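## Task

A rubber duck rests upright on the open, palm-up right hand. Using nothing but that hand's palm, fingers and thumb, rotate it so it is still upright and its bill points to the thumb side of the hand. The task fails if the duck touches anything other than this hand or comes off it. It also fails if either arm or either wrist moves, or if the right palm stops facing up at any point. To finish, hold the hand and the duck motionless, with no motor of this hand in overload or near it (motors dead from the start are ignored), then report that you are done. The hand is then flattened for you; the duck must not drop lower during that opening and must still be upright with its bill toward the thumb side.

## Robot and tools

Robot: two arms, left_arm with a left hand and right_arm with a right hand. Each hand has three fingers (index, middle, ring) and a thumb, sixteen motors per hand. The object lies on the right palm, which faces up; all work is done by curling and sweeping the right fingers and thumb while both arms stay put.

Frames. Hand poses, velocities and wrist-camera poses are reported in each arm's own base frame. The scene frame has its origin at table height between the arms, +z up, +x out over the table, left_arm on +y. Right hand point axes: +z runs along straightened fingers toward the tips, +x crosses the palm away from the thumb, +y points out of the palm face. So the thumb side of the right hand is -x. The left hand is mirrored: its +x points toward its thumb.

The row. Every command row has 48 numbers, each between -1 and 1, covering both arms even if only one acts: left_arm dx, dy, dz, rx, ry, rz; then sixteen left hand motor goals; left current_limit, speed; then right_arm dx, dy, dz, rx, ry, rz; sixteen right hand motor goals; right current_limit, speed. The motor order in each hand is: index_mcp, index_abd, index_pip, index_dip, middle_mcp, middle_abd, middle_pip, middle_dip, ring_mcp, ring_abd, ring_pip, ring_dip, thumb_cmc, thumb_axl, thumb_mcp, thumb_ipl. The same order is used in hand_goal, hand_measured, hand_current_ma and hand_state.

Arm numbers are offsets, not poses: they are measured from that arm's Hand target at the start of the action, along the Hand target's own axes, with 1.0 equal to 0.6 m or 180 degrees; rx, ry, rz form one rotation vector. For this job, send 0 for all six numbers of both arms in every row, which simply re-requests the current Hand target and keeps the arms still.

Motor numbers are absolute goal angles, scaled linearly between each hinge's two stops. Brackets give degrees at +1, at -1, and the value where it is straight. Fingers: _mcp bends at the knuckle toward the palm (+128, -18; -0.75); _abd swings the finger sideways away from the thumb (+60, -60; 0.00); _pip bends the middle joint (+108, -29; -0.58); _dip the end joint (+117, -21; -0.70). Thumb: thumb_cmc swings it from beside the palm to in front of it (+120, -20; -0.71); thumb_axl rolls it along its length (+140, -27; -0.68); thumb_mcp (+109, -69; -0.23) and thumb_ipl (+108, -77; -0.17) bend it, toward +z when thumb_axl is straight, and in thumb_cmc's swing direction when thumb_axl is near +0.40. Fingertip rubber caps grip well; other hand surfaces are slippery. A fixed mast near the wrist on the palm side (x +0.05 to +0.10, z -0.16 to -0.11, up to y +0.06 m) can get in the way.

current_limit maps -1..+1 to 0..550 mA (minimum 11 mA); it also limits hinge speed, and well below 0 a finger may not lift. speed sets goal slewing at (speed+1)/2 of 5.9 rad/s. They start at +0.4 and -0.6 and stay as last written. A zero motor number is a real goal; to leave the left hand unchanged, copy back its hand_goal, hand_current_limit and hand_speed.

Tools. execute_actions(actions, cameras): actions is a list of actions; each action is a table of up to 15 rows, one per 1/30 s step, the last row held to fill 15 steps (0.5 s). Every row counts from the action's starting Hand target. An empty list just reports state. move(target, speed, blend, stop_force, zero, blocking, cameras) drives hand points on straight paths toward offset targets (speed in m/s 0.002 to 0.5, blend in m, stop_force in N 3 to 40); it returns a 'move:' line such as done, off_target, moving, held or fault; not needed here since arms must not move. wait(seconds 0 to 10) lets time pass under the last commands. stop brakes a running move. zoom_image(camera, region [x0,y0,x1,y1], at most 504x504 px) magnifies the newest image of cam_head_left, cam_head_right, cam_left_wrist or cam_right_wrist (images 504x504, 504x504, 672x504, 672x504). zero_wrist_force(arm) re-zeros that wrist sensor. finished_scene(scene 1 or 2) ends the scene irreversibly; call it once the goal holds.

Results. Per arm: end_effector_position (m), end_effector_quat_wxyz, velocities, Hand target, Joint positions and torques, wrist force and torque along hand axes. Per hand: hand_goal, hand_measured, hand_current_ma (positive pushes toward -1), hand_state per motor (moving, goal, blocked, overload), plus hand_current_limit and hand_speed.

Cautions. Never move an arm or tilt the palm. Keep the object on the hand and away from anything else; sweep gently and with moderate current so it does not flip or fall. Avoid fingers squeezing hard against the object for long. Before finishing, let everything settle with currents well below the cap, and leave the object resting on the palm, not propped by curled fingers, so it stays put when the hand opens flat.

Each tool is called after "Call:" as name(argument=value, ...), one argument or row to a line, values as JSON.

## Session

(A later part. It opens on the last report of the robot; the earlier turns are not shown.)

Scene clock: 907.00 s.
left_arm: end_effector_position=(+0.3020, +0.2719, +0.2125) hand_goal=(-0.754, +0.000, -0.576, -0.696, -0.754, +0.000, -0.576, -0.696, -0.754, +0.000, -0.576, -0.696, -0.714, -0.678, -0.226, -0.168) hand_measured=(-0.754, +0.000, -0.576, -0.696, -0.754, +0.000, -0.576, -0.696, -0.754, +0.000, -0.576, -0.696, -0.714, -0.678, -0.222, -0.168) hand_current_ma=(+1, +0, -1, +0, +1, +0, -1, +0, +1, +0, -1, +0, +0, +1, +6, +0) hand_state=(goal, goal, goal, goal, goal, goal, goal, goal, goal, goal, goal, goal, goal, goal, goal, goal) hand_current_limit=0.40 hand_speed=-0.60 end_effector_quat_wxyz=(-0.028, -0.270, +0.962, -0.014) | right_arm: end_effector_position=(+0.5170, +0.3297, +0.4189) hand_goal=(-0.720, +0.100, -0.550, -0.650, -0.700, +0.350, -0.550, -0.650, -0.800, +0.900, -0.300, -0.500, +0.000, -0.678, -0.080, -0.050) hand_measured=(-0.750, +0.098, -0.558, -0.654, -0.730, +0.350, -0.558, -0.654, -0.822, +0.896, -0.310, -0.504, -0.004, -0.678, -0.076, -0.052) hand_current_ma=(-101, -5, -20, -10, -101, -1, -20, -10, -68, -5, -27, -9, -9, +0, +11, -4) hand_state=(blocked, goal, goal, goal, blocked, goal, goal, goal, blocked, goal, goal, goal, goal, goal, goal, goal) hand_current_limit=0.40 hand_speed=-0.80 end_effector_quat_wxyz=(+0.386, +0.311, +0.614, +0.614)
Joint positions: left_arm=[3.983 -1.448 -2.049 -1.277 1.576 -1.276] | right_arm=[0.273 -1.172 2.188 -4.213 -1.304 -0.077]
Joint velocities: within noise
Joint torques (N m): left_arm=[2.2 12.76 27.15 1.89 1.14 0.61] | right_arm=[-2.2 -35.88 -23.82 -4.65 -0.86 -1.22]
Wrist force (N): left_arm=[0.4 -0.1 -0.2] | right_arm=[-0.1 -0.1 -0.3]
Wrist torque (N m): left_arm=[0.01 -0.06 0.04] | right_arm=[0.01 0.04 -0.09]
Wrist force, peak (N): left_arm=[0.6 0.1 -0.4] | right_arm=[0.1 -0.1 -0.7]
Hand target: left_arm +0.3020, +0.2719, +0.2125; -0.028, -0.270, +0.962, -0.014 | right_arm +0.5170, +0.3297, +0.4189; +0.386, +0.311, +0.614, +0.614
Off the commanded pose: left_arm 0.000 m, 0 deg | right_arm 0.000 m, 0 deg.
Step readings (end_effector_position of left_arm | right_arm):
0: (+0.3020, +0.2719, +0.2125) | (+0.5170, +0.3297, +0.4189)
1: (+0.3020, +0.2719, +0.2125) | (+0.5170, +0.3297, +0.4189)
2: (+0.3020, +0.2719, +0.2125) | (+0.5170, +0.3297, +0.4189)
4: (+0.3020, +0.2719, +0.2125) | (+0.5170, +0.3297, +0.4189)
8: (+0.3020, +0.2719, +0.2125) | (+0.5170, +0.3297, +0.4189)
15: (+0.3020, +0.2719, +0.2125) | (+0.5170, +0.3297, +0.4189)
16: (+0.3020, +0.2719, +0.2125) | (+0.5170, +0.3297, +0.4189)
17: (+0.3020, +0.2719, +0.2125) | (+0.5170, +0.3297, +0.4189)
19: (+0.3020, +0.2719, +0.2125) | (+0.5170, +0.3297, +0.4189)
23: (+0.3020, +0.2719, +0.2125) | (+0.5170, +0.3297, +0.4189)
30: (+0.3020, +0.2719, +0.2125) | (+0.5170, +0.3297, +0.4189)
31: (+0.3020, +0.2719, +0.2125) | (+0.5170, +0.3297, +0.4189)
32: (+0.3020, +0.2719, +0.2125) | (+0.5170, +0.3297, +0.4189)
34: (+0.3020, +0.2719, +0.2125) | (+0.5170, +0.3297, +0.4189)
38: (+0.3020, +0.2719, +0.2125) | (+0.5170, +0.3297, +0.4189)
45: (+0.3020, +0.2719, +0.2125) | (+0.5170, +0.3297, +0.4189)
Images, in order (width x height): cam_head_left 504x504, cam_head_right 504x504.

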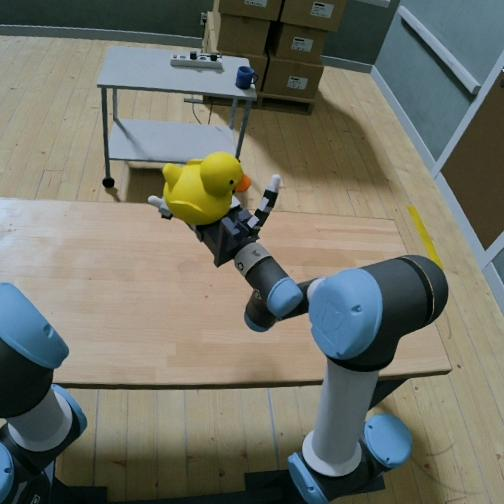

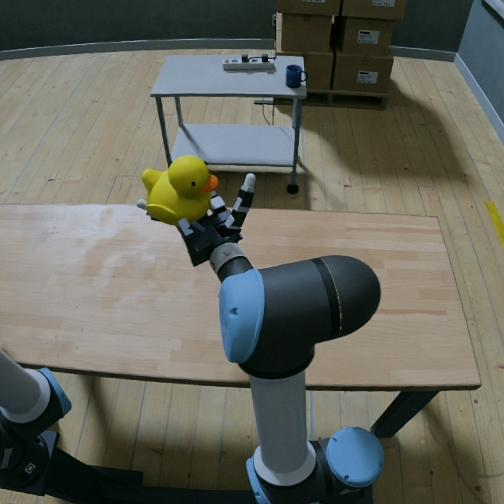

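Call:
execute_actions(
  actions=[
    [[0,0,0,0,0,0,-0.754,0,-0.576,-0.696,-0.754,0,-0.576,-0.696,-0.754,0,-0.576,-0.696,-0.714,-0.678,-0.226,-0.168,0.4,-0.6,0,0,0,0,0,0,-0.72,0.1,-0.55,-0.65,-0.72,0.35,-0.55,-0.65,-0.8,0.9,0.0,-0.3,0.0,-0.678,-0.08,-0.05,0.4,-0.85]],
    [[0,0,0,0,0,0,-0.754,0,-0.576,-0.696,-0.754,0,-0.576,-0.696,-0.754,0,-0.576,-0.696,-0.714,-0.678,-0.226,-0.168,0.4,-0.6,0,0,0,0,0,0,-0.72,0.1,-0.55,-0.65,-0.72,0.35,-0.55,-0.65,-0.8,0.9,0.0,-0.3,0.0,-0.678,-0.08,-0.05,0.4,-0.85]],
  ],
  cameras=["cam_head_left","cam_head_right"],
)

Call:
zoom_image(
  camera="cam_head_left",
  region=[150, 130, 310, 270],
)

Call:
zoom_image(
  camera="cam_head_right",
  region=[130, 130, 290, 270],
)

Scene clock: 925.63 s.
left_arm: end_effector_position=(+0.3020, +0.2719, +0.2125) hand_goal=(-0.754, +0.000, -0.576, -0.696, -0.754, +0.000, -0.576, -0.696, -0.754, +0.000, -0.576, -0.696, -0.714, -0.678, -0.226, -0.168) hand_measured=(-0.754, +0.000, -0.576, -0.696, -0.754, +0.000, -0.576, -0.696, -0.754, +0.000, -0.576, -0.696, -0.714, -0.678, -0.222, -0.168) hand_current_ma=(+1, +0, -1, +0, +1, +0, -1, +0, +1, +0, -1, +0, +0, +1, +6, +0) hand_state=(goal, goal, goal, goal, goal, goal, goal, goal, goal, goal, goal, goal, goal, goal, goal, goal) hand_current_limit=0.40 hand_speed=-0.60 end_effector_quat_wxyz=(-0.028, -0.270, +0.962, -0.014) | right_arm: end_effector_position=(+0.5170, +0.3297, +0.4189) hand_goal=(-0.720, +0.100, -0.550, -0.650, -0.720, +0.350, -0.550, -0.650, -0.800, +0.900, +0.000, -0.300, +0.000, -0.678, -0.080, -0.050) hand_measured=(-0.750, +0.098, -0.558, -0.654, -0.734, +0.350, -0.558, -0.654, -0.822, +0.896, -0.036, -0.308, -0.004, -0.678, -0.076, -0.052) hand_current_ma=(-101, -5, -20, -10, -42, -1, -20, -10, -68, -5, -113, -18, -9, +0, +11, -4) hand_state=(blocked, goal, goal, goal, goal, goal, goal, goal, blocked, goal, blocked, goal, goal, goal, goal, goal) hand_current_limit=0.40 hand_speed=-0.85 end_effector_quat_wxyz=(+0.386, +0.311, +0.614, +0.614)
Joint positions: left_arm=[3.983 -1.448 -2.049 -1.277 1.576 -1.276] | right_arm=[0.273 -1.172 2.188 -4.213 -1.304 -0.077]
Joint velocities: within noise
Joint torques (N m): left_arm=[2.07 13.06 27.11 1.94 1.16 0.67] | right_arm=[-1.24 -35.38 -22.41 -4.9 -0.81 -1.08]
Wrist force (N): left_arm=[0.5 0.1 -0.2] | right_arm=[0.0 0.0 -0.2]
Wrist torque (N m): left_arm=[0.03 -0.07 0.05] | right_arm=[-0.01 0.01 -0.06]
Wrist force, peak (N): left_arm=[0.5 -0.3 -0.4] | right_arm=[-0.1 0.0 -0.5]
Hand target: left_arm +0.3020, +0.2719, +0.2125; -0.028, -0.270, +0.962, -0.014 | right_arm +0.5170, +0.3297, +0.4189; +0.386, +0.311, +0.614, +0.614
Off the commanded pose: left_arm 0.000 m, 0 deg | right_arm 0.000 m, 0 deg.
Step readings (end_effector_position of left_arm | right_arm):
0: (+0.3020, +0.2719, +0.2125) | (+0.5170, +0.3297, +0.4189)
1: (+0.3020, +0.2719, +0.2125) | (+0.5170, +0.3297, +0.4189)
2: (+0.3020, +0.2719, +0.2125) | (+0.5170, +0.3297, +0.4189)
4: (+0.3020, +0.2719, +0.2125) | (+0.5170, +0.3297, +0.4189)
8: (+0.3020, +0.2719, +0.2125) | (+0.5170, +0.3297, +0.4189)
15: (+0.3020, +0.2719, +0.2125) | (+0.5170, +0.3297, +0.4189)
16: (+0.3020, +0.2719, +0.2125) | (+0.5170, +0.3297, +0.4189)
17: (+0.3020, +0.2719, +0.2125) | (+0.5170, +0.3297, +0.4189)
19: (+0.3020, +0.2719, +0.2125) | (+0.5170, +0.3297, +0.4189)
23: (+0.3020, +0.2719, +0.2125) | (+0.5170, +0.3297, +0.4189)
30: (+0.3020, +0.2719, +0.2125) | (+0.5170, +0.3297, +0.4189)
Images, in order (width x height): cam_head_left 504x504, cam_head_right 504x504.

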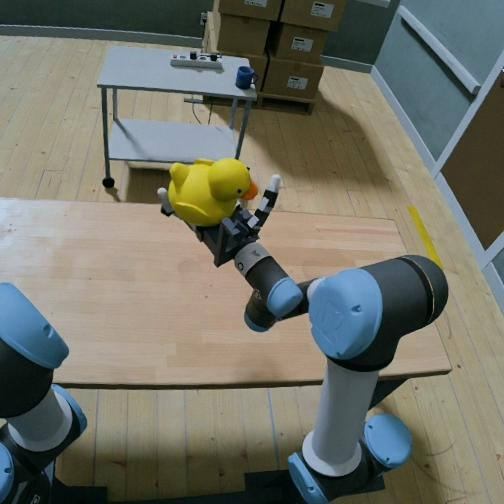

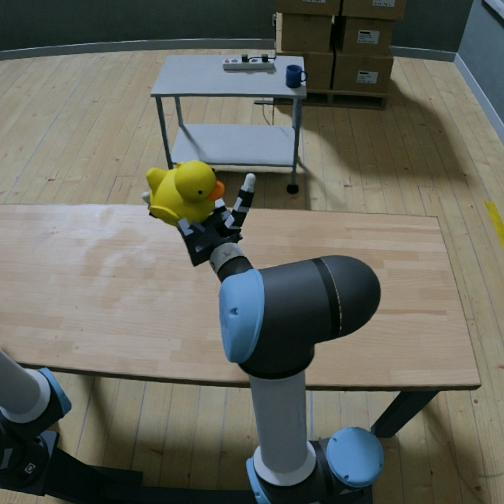

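Scaled by 3.150 from the camera's 504x504 image, which has a finer 720x720 frame.

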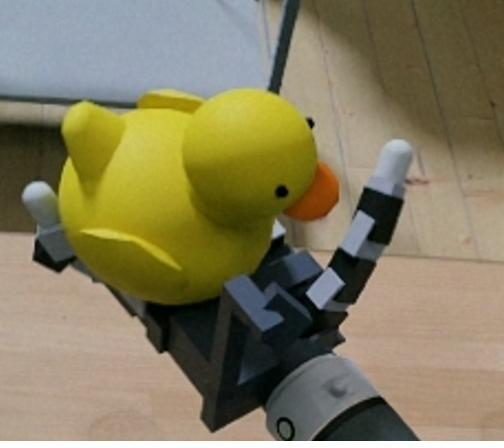

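Scaled by 3.150 from the camera's 504x504 image, which has a finer 720x720 frame.

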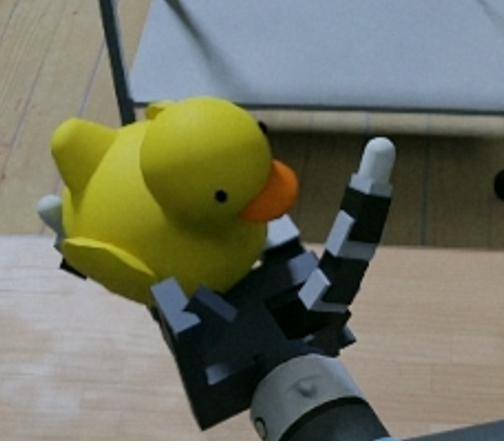

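Call:
execute_actions(
  actions=[
    [[0,0,0,0,0,0,-0.754,0,-0.576,-0.696,-0.754,0,-0.576,-0.696,-0.754,0,-0.576,-0.696,-0.714,-0.678,-0.226,-0.168,0.4,-0.6,0,0,0,0,0,0,-0.7,0.1,-0.55,-0.65,-0.72,0.3,-0.55,-0.65,-0.8,0.9,0.12,-0.15,-0.3,-0.678,-0.3,-0.05,0.4,-0.87]],
    [[0,0,0,0,0,0,-0.754,0,-0.576,-0.696,-0.754,0,-0.576,-0.696,-0.754,0,-0.576,-0.696,-0.714,-0.678,-0.226,-0.168,0.4,-0.6,0,0,0,0,0,0,-0.7,0.1,-0.55,-0.65,-0.72,0.3,-0.55,-0.65,-0.8,0.9,0.12,-0.15,-0.3,-0.678,-0.3,-0.05,0.4,-0.87]],
  ],
  cameras=["cam_head_left","cam_head_right"],
)

Call:
zoom_image(
  camera="cam_head_left",
  region=[150, 130, 310, 270],
)

Call:
zoom_image(
  camera="cam_head_right",
  region=[130, 130, 290, 270],
)

Scene clock: 938.83 s.
left_arm: end_effector_position=(+0.3020, +0.2719, +0.2125) hand_goal=(-0.754, +0.000, -0.576, -0.696, -0.754, +0.000, -0.576, -0.696, -0.754, +0.000, -0.576, -0.696, -0.714, -0.678, -0.226, -0.168) hand_measured=(-0.754, +0.000, -0.576, -0.696, -0.754, +0.000, -0.576, -0.696, -0.754, +0.000, -0.576, -0.696, -0.714, -0.678, -0.222, -0.168) hand_current_ma=(+1, +0, -1, +0, +1, +0, -1, +0, +1, +0, -1, +0, +0, +1, +6, +0) hand_state=(goal, goal, goal, goal, goal, goal, goal, goal, goal, goal, goal, goal, goal, goal, goal, goal) hand_current_limit=0.40 hand_speed=-0.60 end_effector_quat_wxyz=(-0.028, -0.270, +0.962, -0.014) | right_arm: end_effector_position=(+0.5170, +0.3297, +0.4189) hand_goal=(-0.700, +0.100, -0.550, -0.650, -0.720, +0.300, -0.550, -0.650, -0.800, +0.900, +0.120, -0.150, -0.300, -0.678, -0.300, -0.050) hand_measured=(-0.730, +0.098, -0.558, -0.654, -0.734, +0.304, -0.558, -0.654, -0.822, +0.896, +0.074, -0.178, -0.308, -0.678, -0.298, -0.052) hand_current_ma=(-102, -5, -20, -10, -42, +7, -20, -10, -68, -5, -157, -83, -18, +0, +3, -4) hand_state=(blocked, goal, goal, goal, goal, goal, goal, goal, blocked, goal, blocked, blocked, goal, goal, goal, goal) hand_current_limit=0.40 hand_speed=-0.87 end_effector_quat_wxyz=(+0.386, +0.311, +0.614, +0.614)
Joint positions: left_arm=[3.983 -1.448 -2.049 -1.277 1.576 -1.276] | right_arm=[0.273 -1.172 2.188 -4.213 -1.304 -0.077]
Joint velocities: within noise
Joint torques (N m): left_arm=[1.97 12.73 26.92 1.91 1.1 0.69] | right_arm=[-0.81 -33.93 -22.86 -4.91 -0.78 -1.12]
Wrist force (N): left_arm=[0.4 -0.2 -0.2] | right_arm=[0.1 -0.1 -0.1]
Wrist torque (N m): left_arm=[0.00 -0.06 0.05] | right_arm=[-0.03 0.00 -0.02]
Wrist force, peak (N): left_arm=[0.5 0.0 -0.5] | right_arm=[0.0 0.0 -0.6]
Hand target: left_arm +0.3020, +0.2719, +0.2125; -0.028, -0.270, +0.962, -0.014 | right_arm +0.5170, +0.3297, +0.4189; +0.386, +0.311, +0.614, +0.614
Off the commanded pose: left_arm 0.000 m, 0 deg | right_arm 0.000 m, 0 deg.
Step readings (end_effector_position of left_arm | right_arm):
0: (+0.3020, +0.2719, +0.2125) | (+0.5170, +0.3297, +0.4189)
1: (+0.3020, +0.2719, +0.2125) | (+0.5170, +0.3297, +0.4189)
2: (+0.3020, +0.2719, +0.2125) | (+0.5170, +0.3297, +0.4189)
4: (+0.3020, +0.2719, +0.2125) | (+0.5170, +0.3297, +0.4189)
8: (+0.3020, +0.2719, +0.2125) | (+0.5170, +0.3297, +0.4189)
15: (+0.3020, +0.2719, +0.2125) | (+0.5170, +0.3297, +0.4189)
16: (+0.3020, +0.2719, +0.2125) | (+0.5170, +0.3297, +0.4189)
17: (+0.3020, +0.2719, +0.2125) | (+0.5170, +0.3297, +0.4189)
19: (+0.3020, +0.2719, +0.2125) | (+0.5170, +0.3297, +0.4189)
23: (+0.3020, +0.2719, +0.2125) | (+0.5170, +0.3297, +0.4189)
30: (+0.3020, +0.2719, +0.2125) | (+0.5170, +0.3297, +0.4189)
Images, in order (width x height): cam_head_left 504x504, cam_head_right 504x504.

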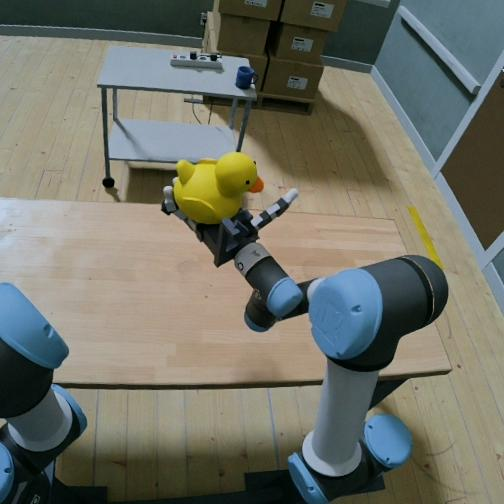

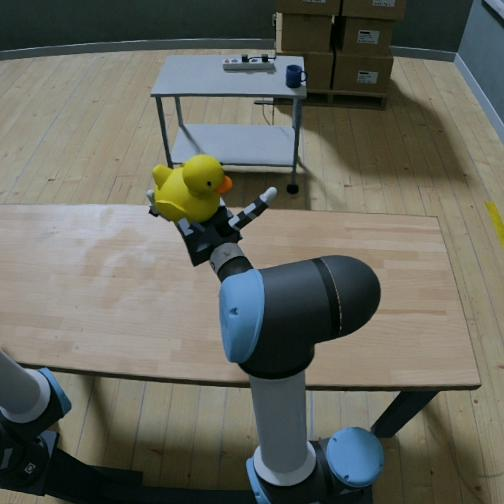

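Scaled by 3.150 from the camera's 504x504 image, which has a finer 720x720 frame.

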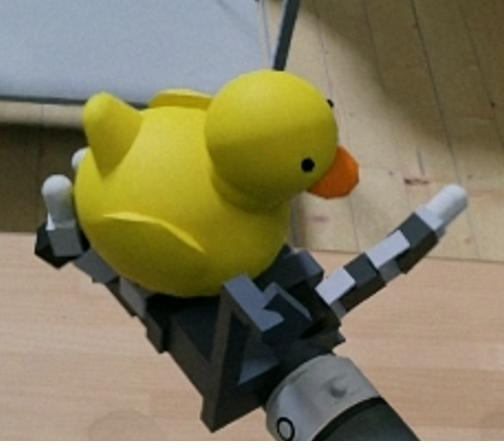

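Scaled by 3.150 from the camera's 504x504 image, which has a finer 720x720 frame.

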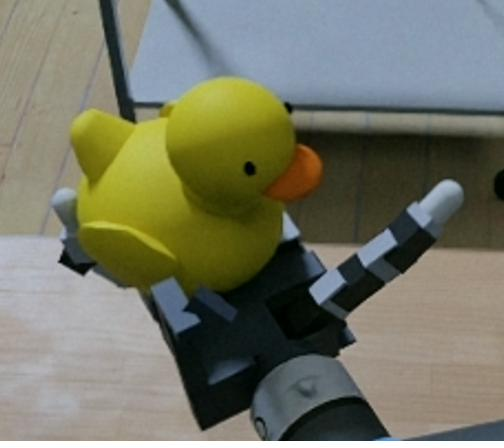

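Call:
execute_actions(
  actions=[
    [[0,0,0,0,0,0,-0.754,0,-0.576,-0.696,-0.754,0,-0.576,-0.696,-0.754,0,-0.576,-0.696,-0.714,-0.678,-0.226,-0.168,0.4,-0.6,0,0,0,0,0,0,-0.7,0.1,-0.55,-0.65,-0.72,0.3,-0.55,-0.65,-0.82,0.9,-0.5,-0.6,-0.3,-0.678,-0.3,-0.05,0.4,-0.8]],
    [[0,0,0,0,0,0,-0.754,0,-0.576,-0.696,-0.754,0,-0.576,-0.696,-0.754,0,-0.576,-0.696,-0.714,-0.678,-0.226,-0.168,0.4,-0.6,0,0,0,0,0,0,-0.7,0.1,-0.55,-0.65,-0.72,0.3,-0.55,-0.65,-0.86,0.9,-0.57,-0.69,-0.3,-0.678,-0.3,-0.05,0.4,-0.8]],
    [[0,0,0,0,0,0,-0.754,0,-0.576,-0.696,-0.754,0,-0.576,-0.696,-0.754,0,-0.576,-0.696,-0.714,-0.678,-0.226,-0.168,0.4,-0.6,0,0,0,0,0,0,-0.7,0.1,-0.55,-0.65,-0.72,0.3,-0.55,-0.65,-0.86,0.4,-0.57,-0.69,-0.3,-0.678,-0.3,-0.05,0.4,-0.6]],
    [[0,0,0,0,0,0,-0.754,0,-0.576,-0.696,-0.754,0,-0.576,-0.696,-0.754,0,-0.576,-0.696,-0.714,-0.678,-0.226,-0.168,0.4,-0.6,0,0,0,0,0,0,-0.71,0.1,-0.55,-0.65,-0.72,0.3,-0.55,-0.65,-0.71,0.4,-0.55,-0.65,-0.3,-0.678,-0.3,-0.05,0.4,-0.8]],
  ],
  cameras=["cam_head_left","cam_head_right"],
)

Call:
zoom_image(
  camera="cam_head_left",
  region=[150, 130, 310, 270],
)

Call:
zoom_image(
  camera="cam_head_right",
  region=[130, 130, 290, 270],
)

Scene clock: 961.37 s.
left_arm: end_effector_position=(+0.3020, +0.2719, +0.2125) hand_goal=(-0.754, +0.000, -0.576, -0.696, -0.754, +0.000, -0.576, -0.696, -0.754, +0.000, -0.576, -0.696, -0.714, -0.678, -0.226, -0.168) hand_measured=(-0.754, +0.000, -0.576, -0.696, -0.754, +0.000, -0.576, -0.696, -0.754, +0.000, -0.576, -0.696, -0.714, -0.678, -0.222, -0.168) hand_current_ma=(+1, +0, -1, +0, +1, +0, -1, +0, +1, +0, -1, +0, +0, +1, +6, +0) hand_state=(goal, goal, goal, goal, goal, goal, goal, goal, goal, goal, goal, goal, goal, goal, goal, goal) hand_current_limit=0.40 hand_speed=-0.60 end_effector_quat_wxyz=(-0.028, -0.270, +0.962, -0.014) | right_arm: end_effector_position=(+0.5170, +0.3297, +0.4189) hand_goal=(-0.710, +0.100, -0.550, -0.650, -0.720, +0.300, -0.550, -0.650, -0.710, +0.400, -0.550, -0.650, -0.300, -0.678, -0.300, -0.050) hand_measured=(-0.730, +0.098, -0.558, -0.654, -0.742, +0.302, -0.558, -0.654, -0.740, +0.404, -0.560, -0.654, -0.308, -0.678, -0.298, -0.052) hand_current_ma=(-63, -4, -19, -10, -69, +4, -20, -9, -100, +6, -24, -9, -18, +0, +3, -4) hand_state=(blocked, goal, goal, goal, blocked, goal, goal, goal, blocked, goal, goal, goal, goal, goal, goal, goal) hand_current_limit=0.40 hand_speed=-0.80 end_effector_quat_wxyz=(+0.386, +0.311, +0.614, +0.614)
Joint positions: left_arm=[3.983 -1.448 -2.049 -1.277 1.576 -1.276] | right_arm=[0.273 -1.172 2.188 -4.213 -1.304 -0.077]
Joint velocities: within noise
Joint torques (N m): left_arm=[1.87 13.64 26.9 1.98 1.07 0.75] | right_arm=[-0.82 -35.09 -22.33 -5.02 -0.92 -1.15]
Wrist force (N): left_arm=[0.4 -0.1 -0.1] | right_arm=[-0.1 0.0 -0.1]
Wrist torque (N m): left_arm=[0.00 -0.06 0.05] | right_arm=[0.00 0.03 -0.03]
Wrist force, peak (N): left_arm=[0.6 0.0 -0.4] | right_arm=[0.0 0.1 -0.6]
Hand target: left_arm +0.3020, +0.2719, +0.2125; -0.028, -0.270, +0.962, -0.014 | right_arm +0.5170, +0.3297, +0.4189; +0.386, +0.311, +0.614, +0.614
Off the commanded pose: left_arm 0.000 m, 0 deg | right_arm 0.000 m, 0 deg.
Step readings (end_effector_position of left_arm | right_arm):
0: (+0.3020, +0.2719, +0.2125) | (+0.5170, +0.3297, +0.4189)
1: (+0.3020, +0.2719, +0.2125) | (+0.5170, +0.3297, +0.4189)
2: (+0.3020, +0.2719, +0.2125) | (+0.5170, +0.3297, +0.4189)
4: (+0.3020, +0.2719, +0.2125) | (+0.5170, +0.3297, +0.4189)
8: (+0.3020, +0.2719, +0.2125) | (+0.5170, +0.3297, +0.4189)
15: (+0.3020, +0.2719, +0.2125) | (+0.5170, +0.3297, +0.4189)
16: (+0.3020, +0.2719, +0.2125) | (+0.5170, +0.3297, +0.4189)
17: (+0.3020, +0.2719, +0.2125) | (+0.5170, +0.3297, +0.4189)
19: (+0.3020, +0.2719, +0.2125) | (+0.5170, +0.3297, +0.4189)
23: (+0.3020, +0.2719, +0.2125) | (+0.5170, +0.3297, +0.4189)
30: (+0.3020, +0.2719, +0.2125) | (+0.5170, +0.3297, +0.4189)
31: (+0.3020, +0.2719, +0.2125) | (+0.5170, +0.3297, +0.4189)
32: (+0.3020, +0.2719, +0.2125) | (+0.5170, +0.3297, +0.4189)
34: (+0.3020, +0.2719, +0.2125) | (+0.5170, +0.3297, +0.4189)
38: (+0.3020, +0.2719, +0.2125) | (+0.5170, +0.3297, +0.4189)
45: (+0.3020, +0.2719, +0.2125) | (+0.5170, +0.3297, +0.4189)
46: (+0.3020, +0.2719, +0.2125) | (+0.5170, +0.3297, +0.4189)
47: (+0.3020, +0.2719, +0.2125) | (+0.5170, +0.3297, +0.4189)
49: (+0.3020, +0.2719, +0.2125) | (+0.5170, +0.3297, +0.4189)
53: (+0.3020, +0.2719, +0.2125) | (+0.5170, +0.3297, +0.4189)
60: (+0.3020, +0.2719, +0.2125) | (+0.5170, +0.3297, +0.4189)
Images, in order (width x height): cam_head_left 504x504, cam_head_right 504x504.

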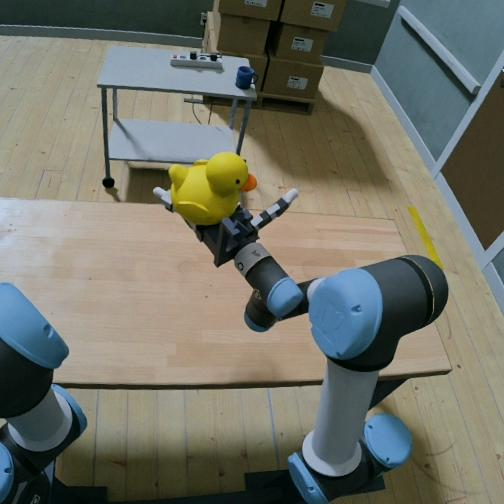

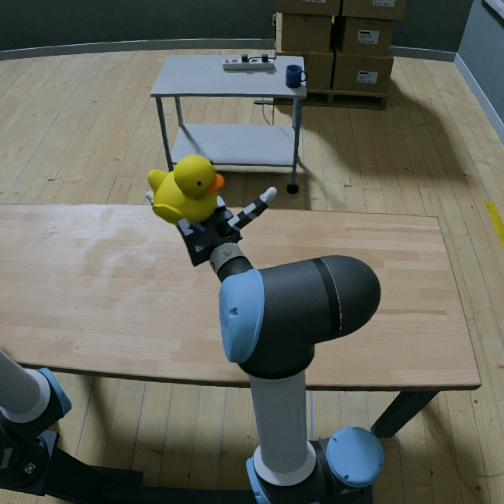

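Scaled by 3.150 from the camera's 504x504 image, which has a finer 720x720 frame.

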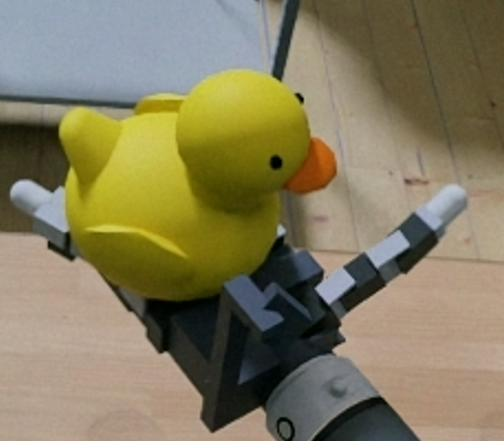

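Scaled by 3.150 from the camera's 504x504 image, which has a finer 720x720 frame.

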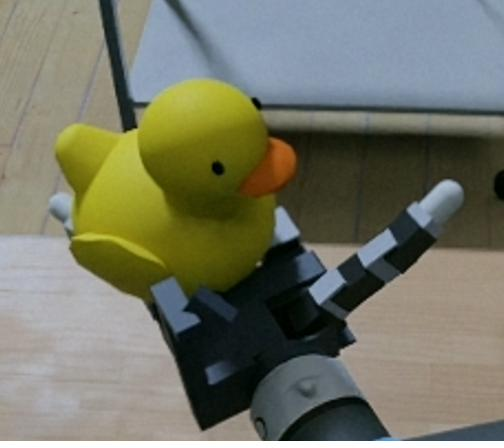

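Call:
execute_actions(
  actions=[],
  cameras=["cam_head_left","cam_head_right"],
)

Call:
zoom_image(
  camera="cam_head_left",
  region=[150, 130, 310, 270],
)

Call:
zoom_image(
  camera="cam_head_right",
  region=[130, 130, 290, 270],
)

Scene clock: 992.37 s.
left_arm: end_effector_position=(+0.3020, +0.2719, +0.2125) hand_goal=(-0.754, +0.000, -0.576, -0.696, -0.754, +0.000, -0.576, -0.696, -0.754, +0.000, -0.576, -0.696, -0.714, -0.678, -0.226, -0.168) hand_measured=(-0.754, +0.000, -0.576, -0.696, -0.754, +0.000, -0.576, -0.696, -0.754, +0.000, -0.576, -0.696, -0.714, -0.678, -0.222, -0.168) hand_current_ma=(+1, +0, -1, +0, +1, +0, -1, +0, +1, +0, -1, +0, +0, +1, +6, +0) hand_state=(goal, goal, goal, goal, goal, goal, goal, goal, goal, goal, goal, goal, goal, goal, goal, goal) hand_current_limit=0.40 hand_speed=-0.60 end_effector_quat_wxyz=(-0.028, -0.270, +0.962, -0.014) | right_arm: end_effector_position=(+0.5170, +0.3297, +0.4189) hand_goal=(-0.710, +0.100, -0.550, -0.650, -0.720, +0.300, -0.550, -0.650, -0.710, +0.400, -0.550, -0.650, -0.300, -0.678, -0.300, -0.050) hand_measured=(-0.730, +0.098, -0.558, -0.654, -0.742, +0.302, -0.558, -0.654, -0.740, +0.404, -0.560, -0.654, -0.308, -0.678, -0.298, -0.052) hand_current_ma=(-63, -4, -19, -10, -69, +4, -20, -9, -100, +6, -24, -9, -18, +0, +3, -4) hand_state=(blocked, goal, goal, goal, blocked, goal, goal, goal, blocked, goal, goal, goal, goal, goal, goal, goal) hand_current_limit=0.40 hand_speed=-0.80 end_effector_quat_wxyz=(+0.386, +0.311, +0.614, +0.614)
Joint positions: left_arm=[3.983 -1.448 -2.049 -1.277 1.576 -1.276] | right_arm=[0.273 -1.172 2.188 -4.213 -1.304 -0.077]
Joint velocities: within noise
Joint torques (N m): left_arm=[1.41 12.46 26.99 1.99 0.99 0.86] | right_arm=[-0.15 -36.8 -21.94 -4.95 -1.08 -1.05]
Wrist force (N): left_arm=[0.3 -0.1 -0.2] | right_arm=[-0.2 -0.1 -0.3]
Wrist torque (N m): left_arm=[0.02 -0.05 0.04] | right_arm=[0.00 0.04 -0.04]
Wrist force, peak (N): left_arm=[0.3 -0.2 -0.6] | right_arm=[-0.1 -0.4 -0.5]
Hand target: left_arm +0.3020, +0.2719, +0.2125; -0.028, -0.270, +0.962, -0.014 | right_arm +0.5170, +0.3297, +0.4189; +0.386, +0.311, +0.614, +0.614
Off the commanded pose: left_arm 0.000 m, 0 deg | right_arm 0.000 m, 0 deg.
Images, in order (width x height): cam_head_left 504x504, cam_head_right 504x504.

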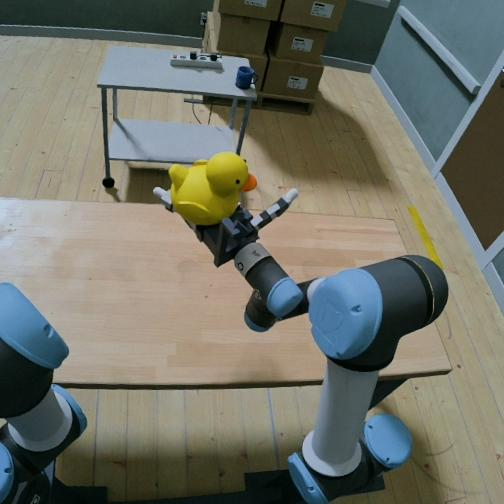

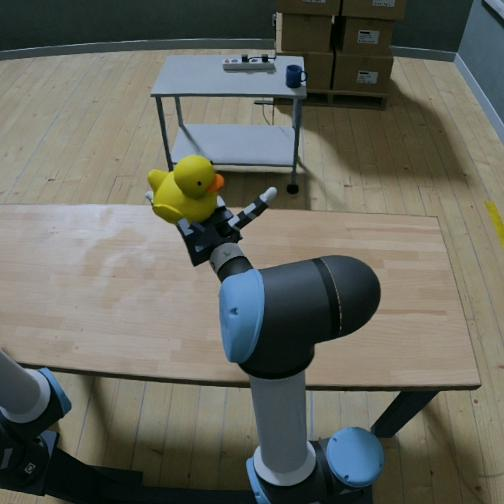

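Scaled by 3.150 from the camera's 504x504 image, which has a finer 720x720 frame.

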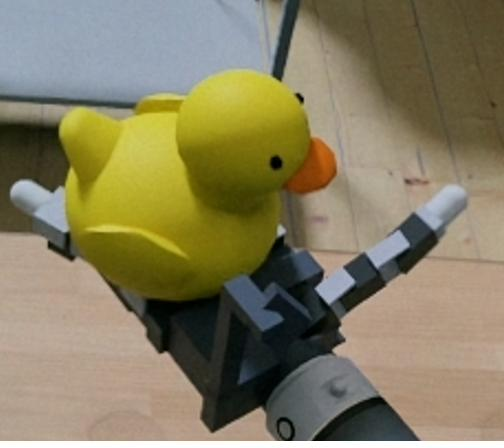

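Scaled by 3.150 from the camera's 504x504 image, which has a finer 720x720 frame.

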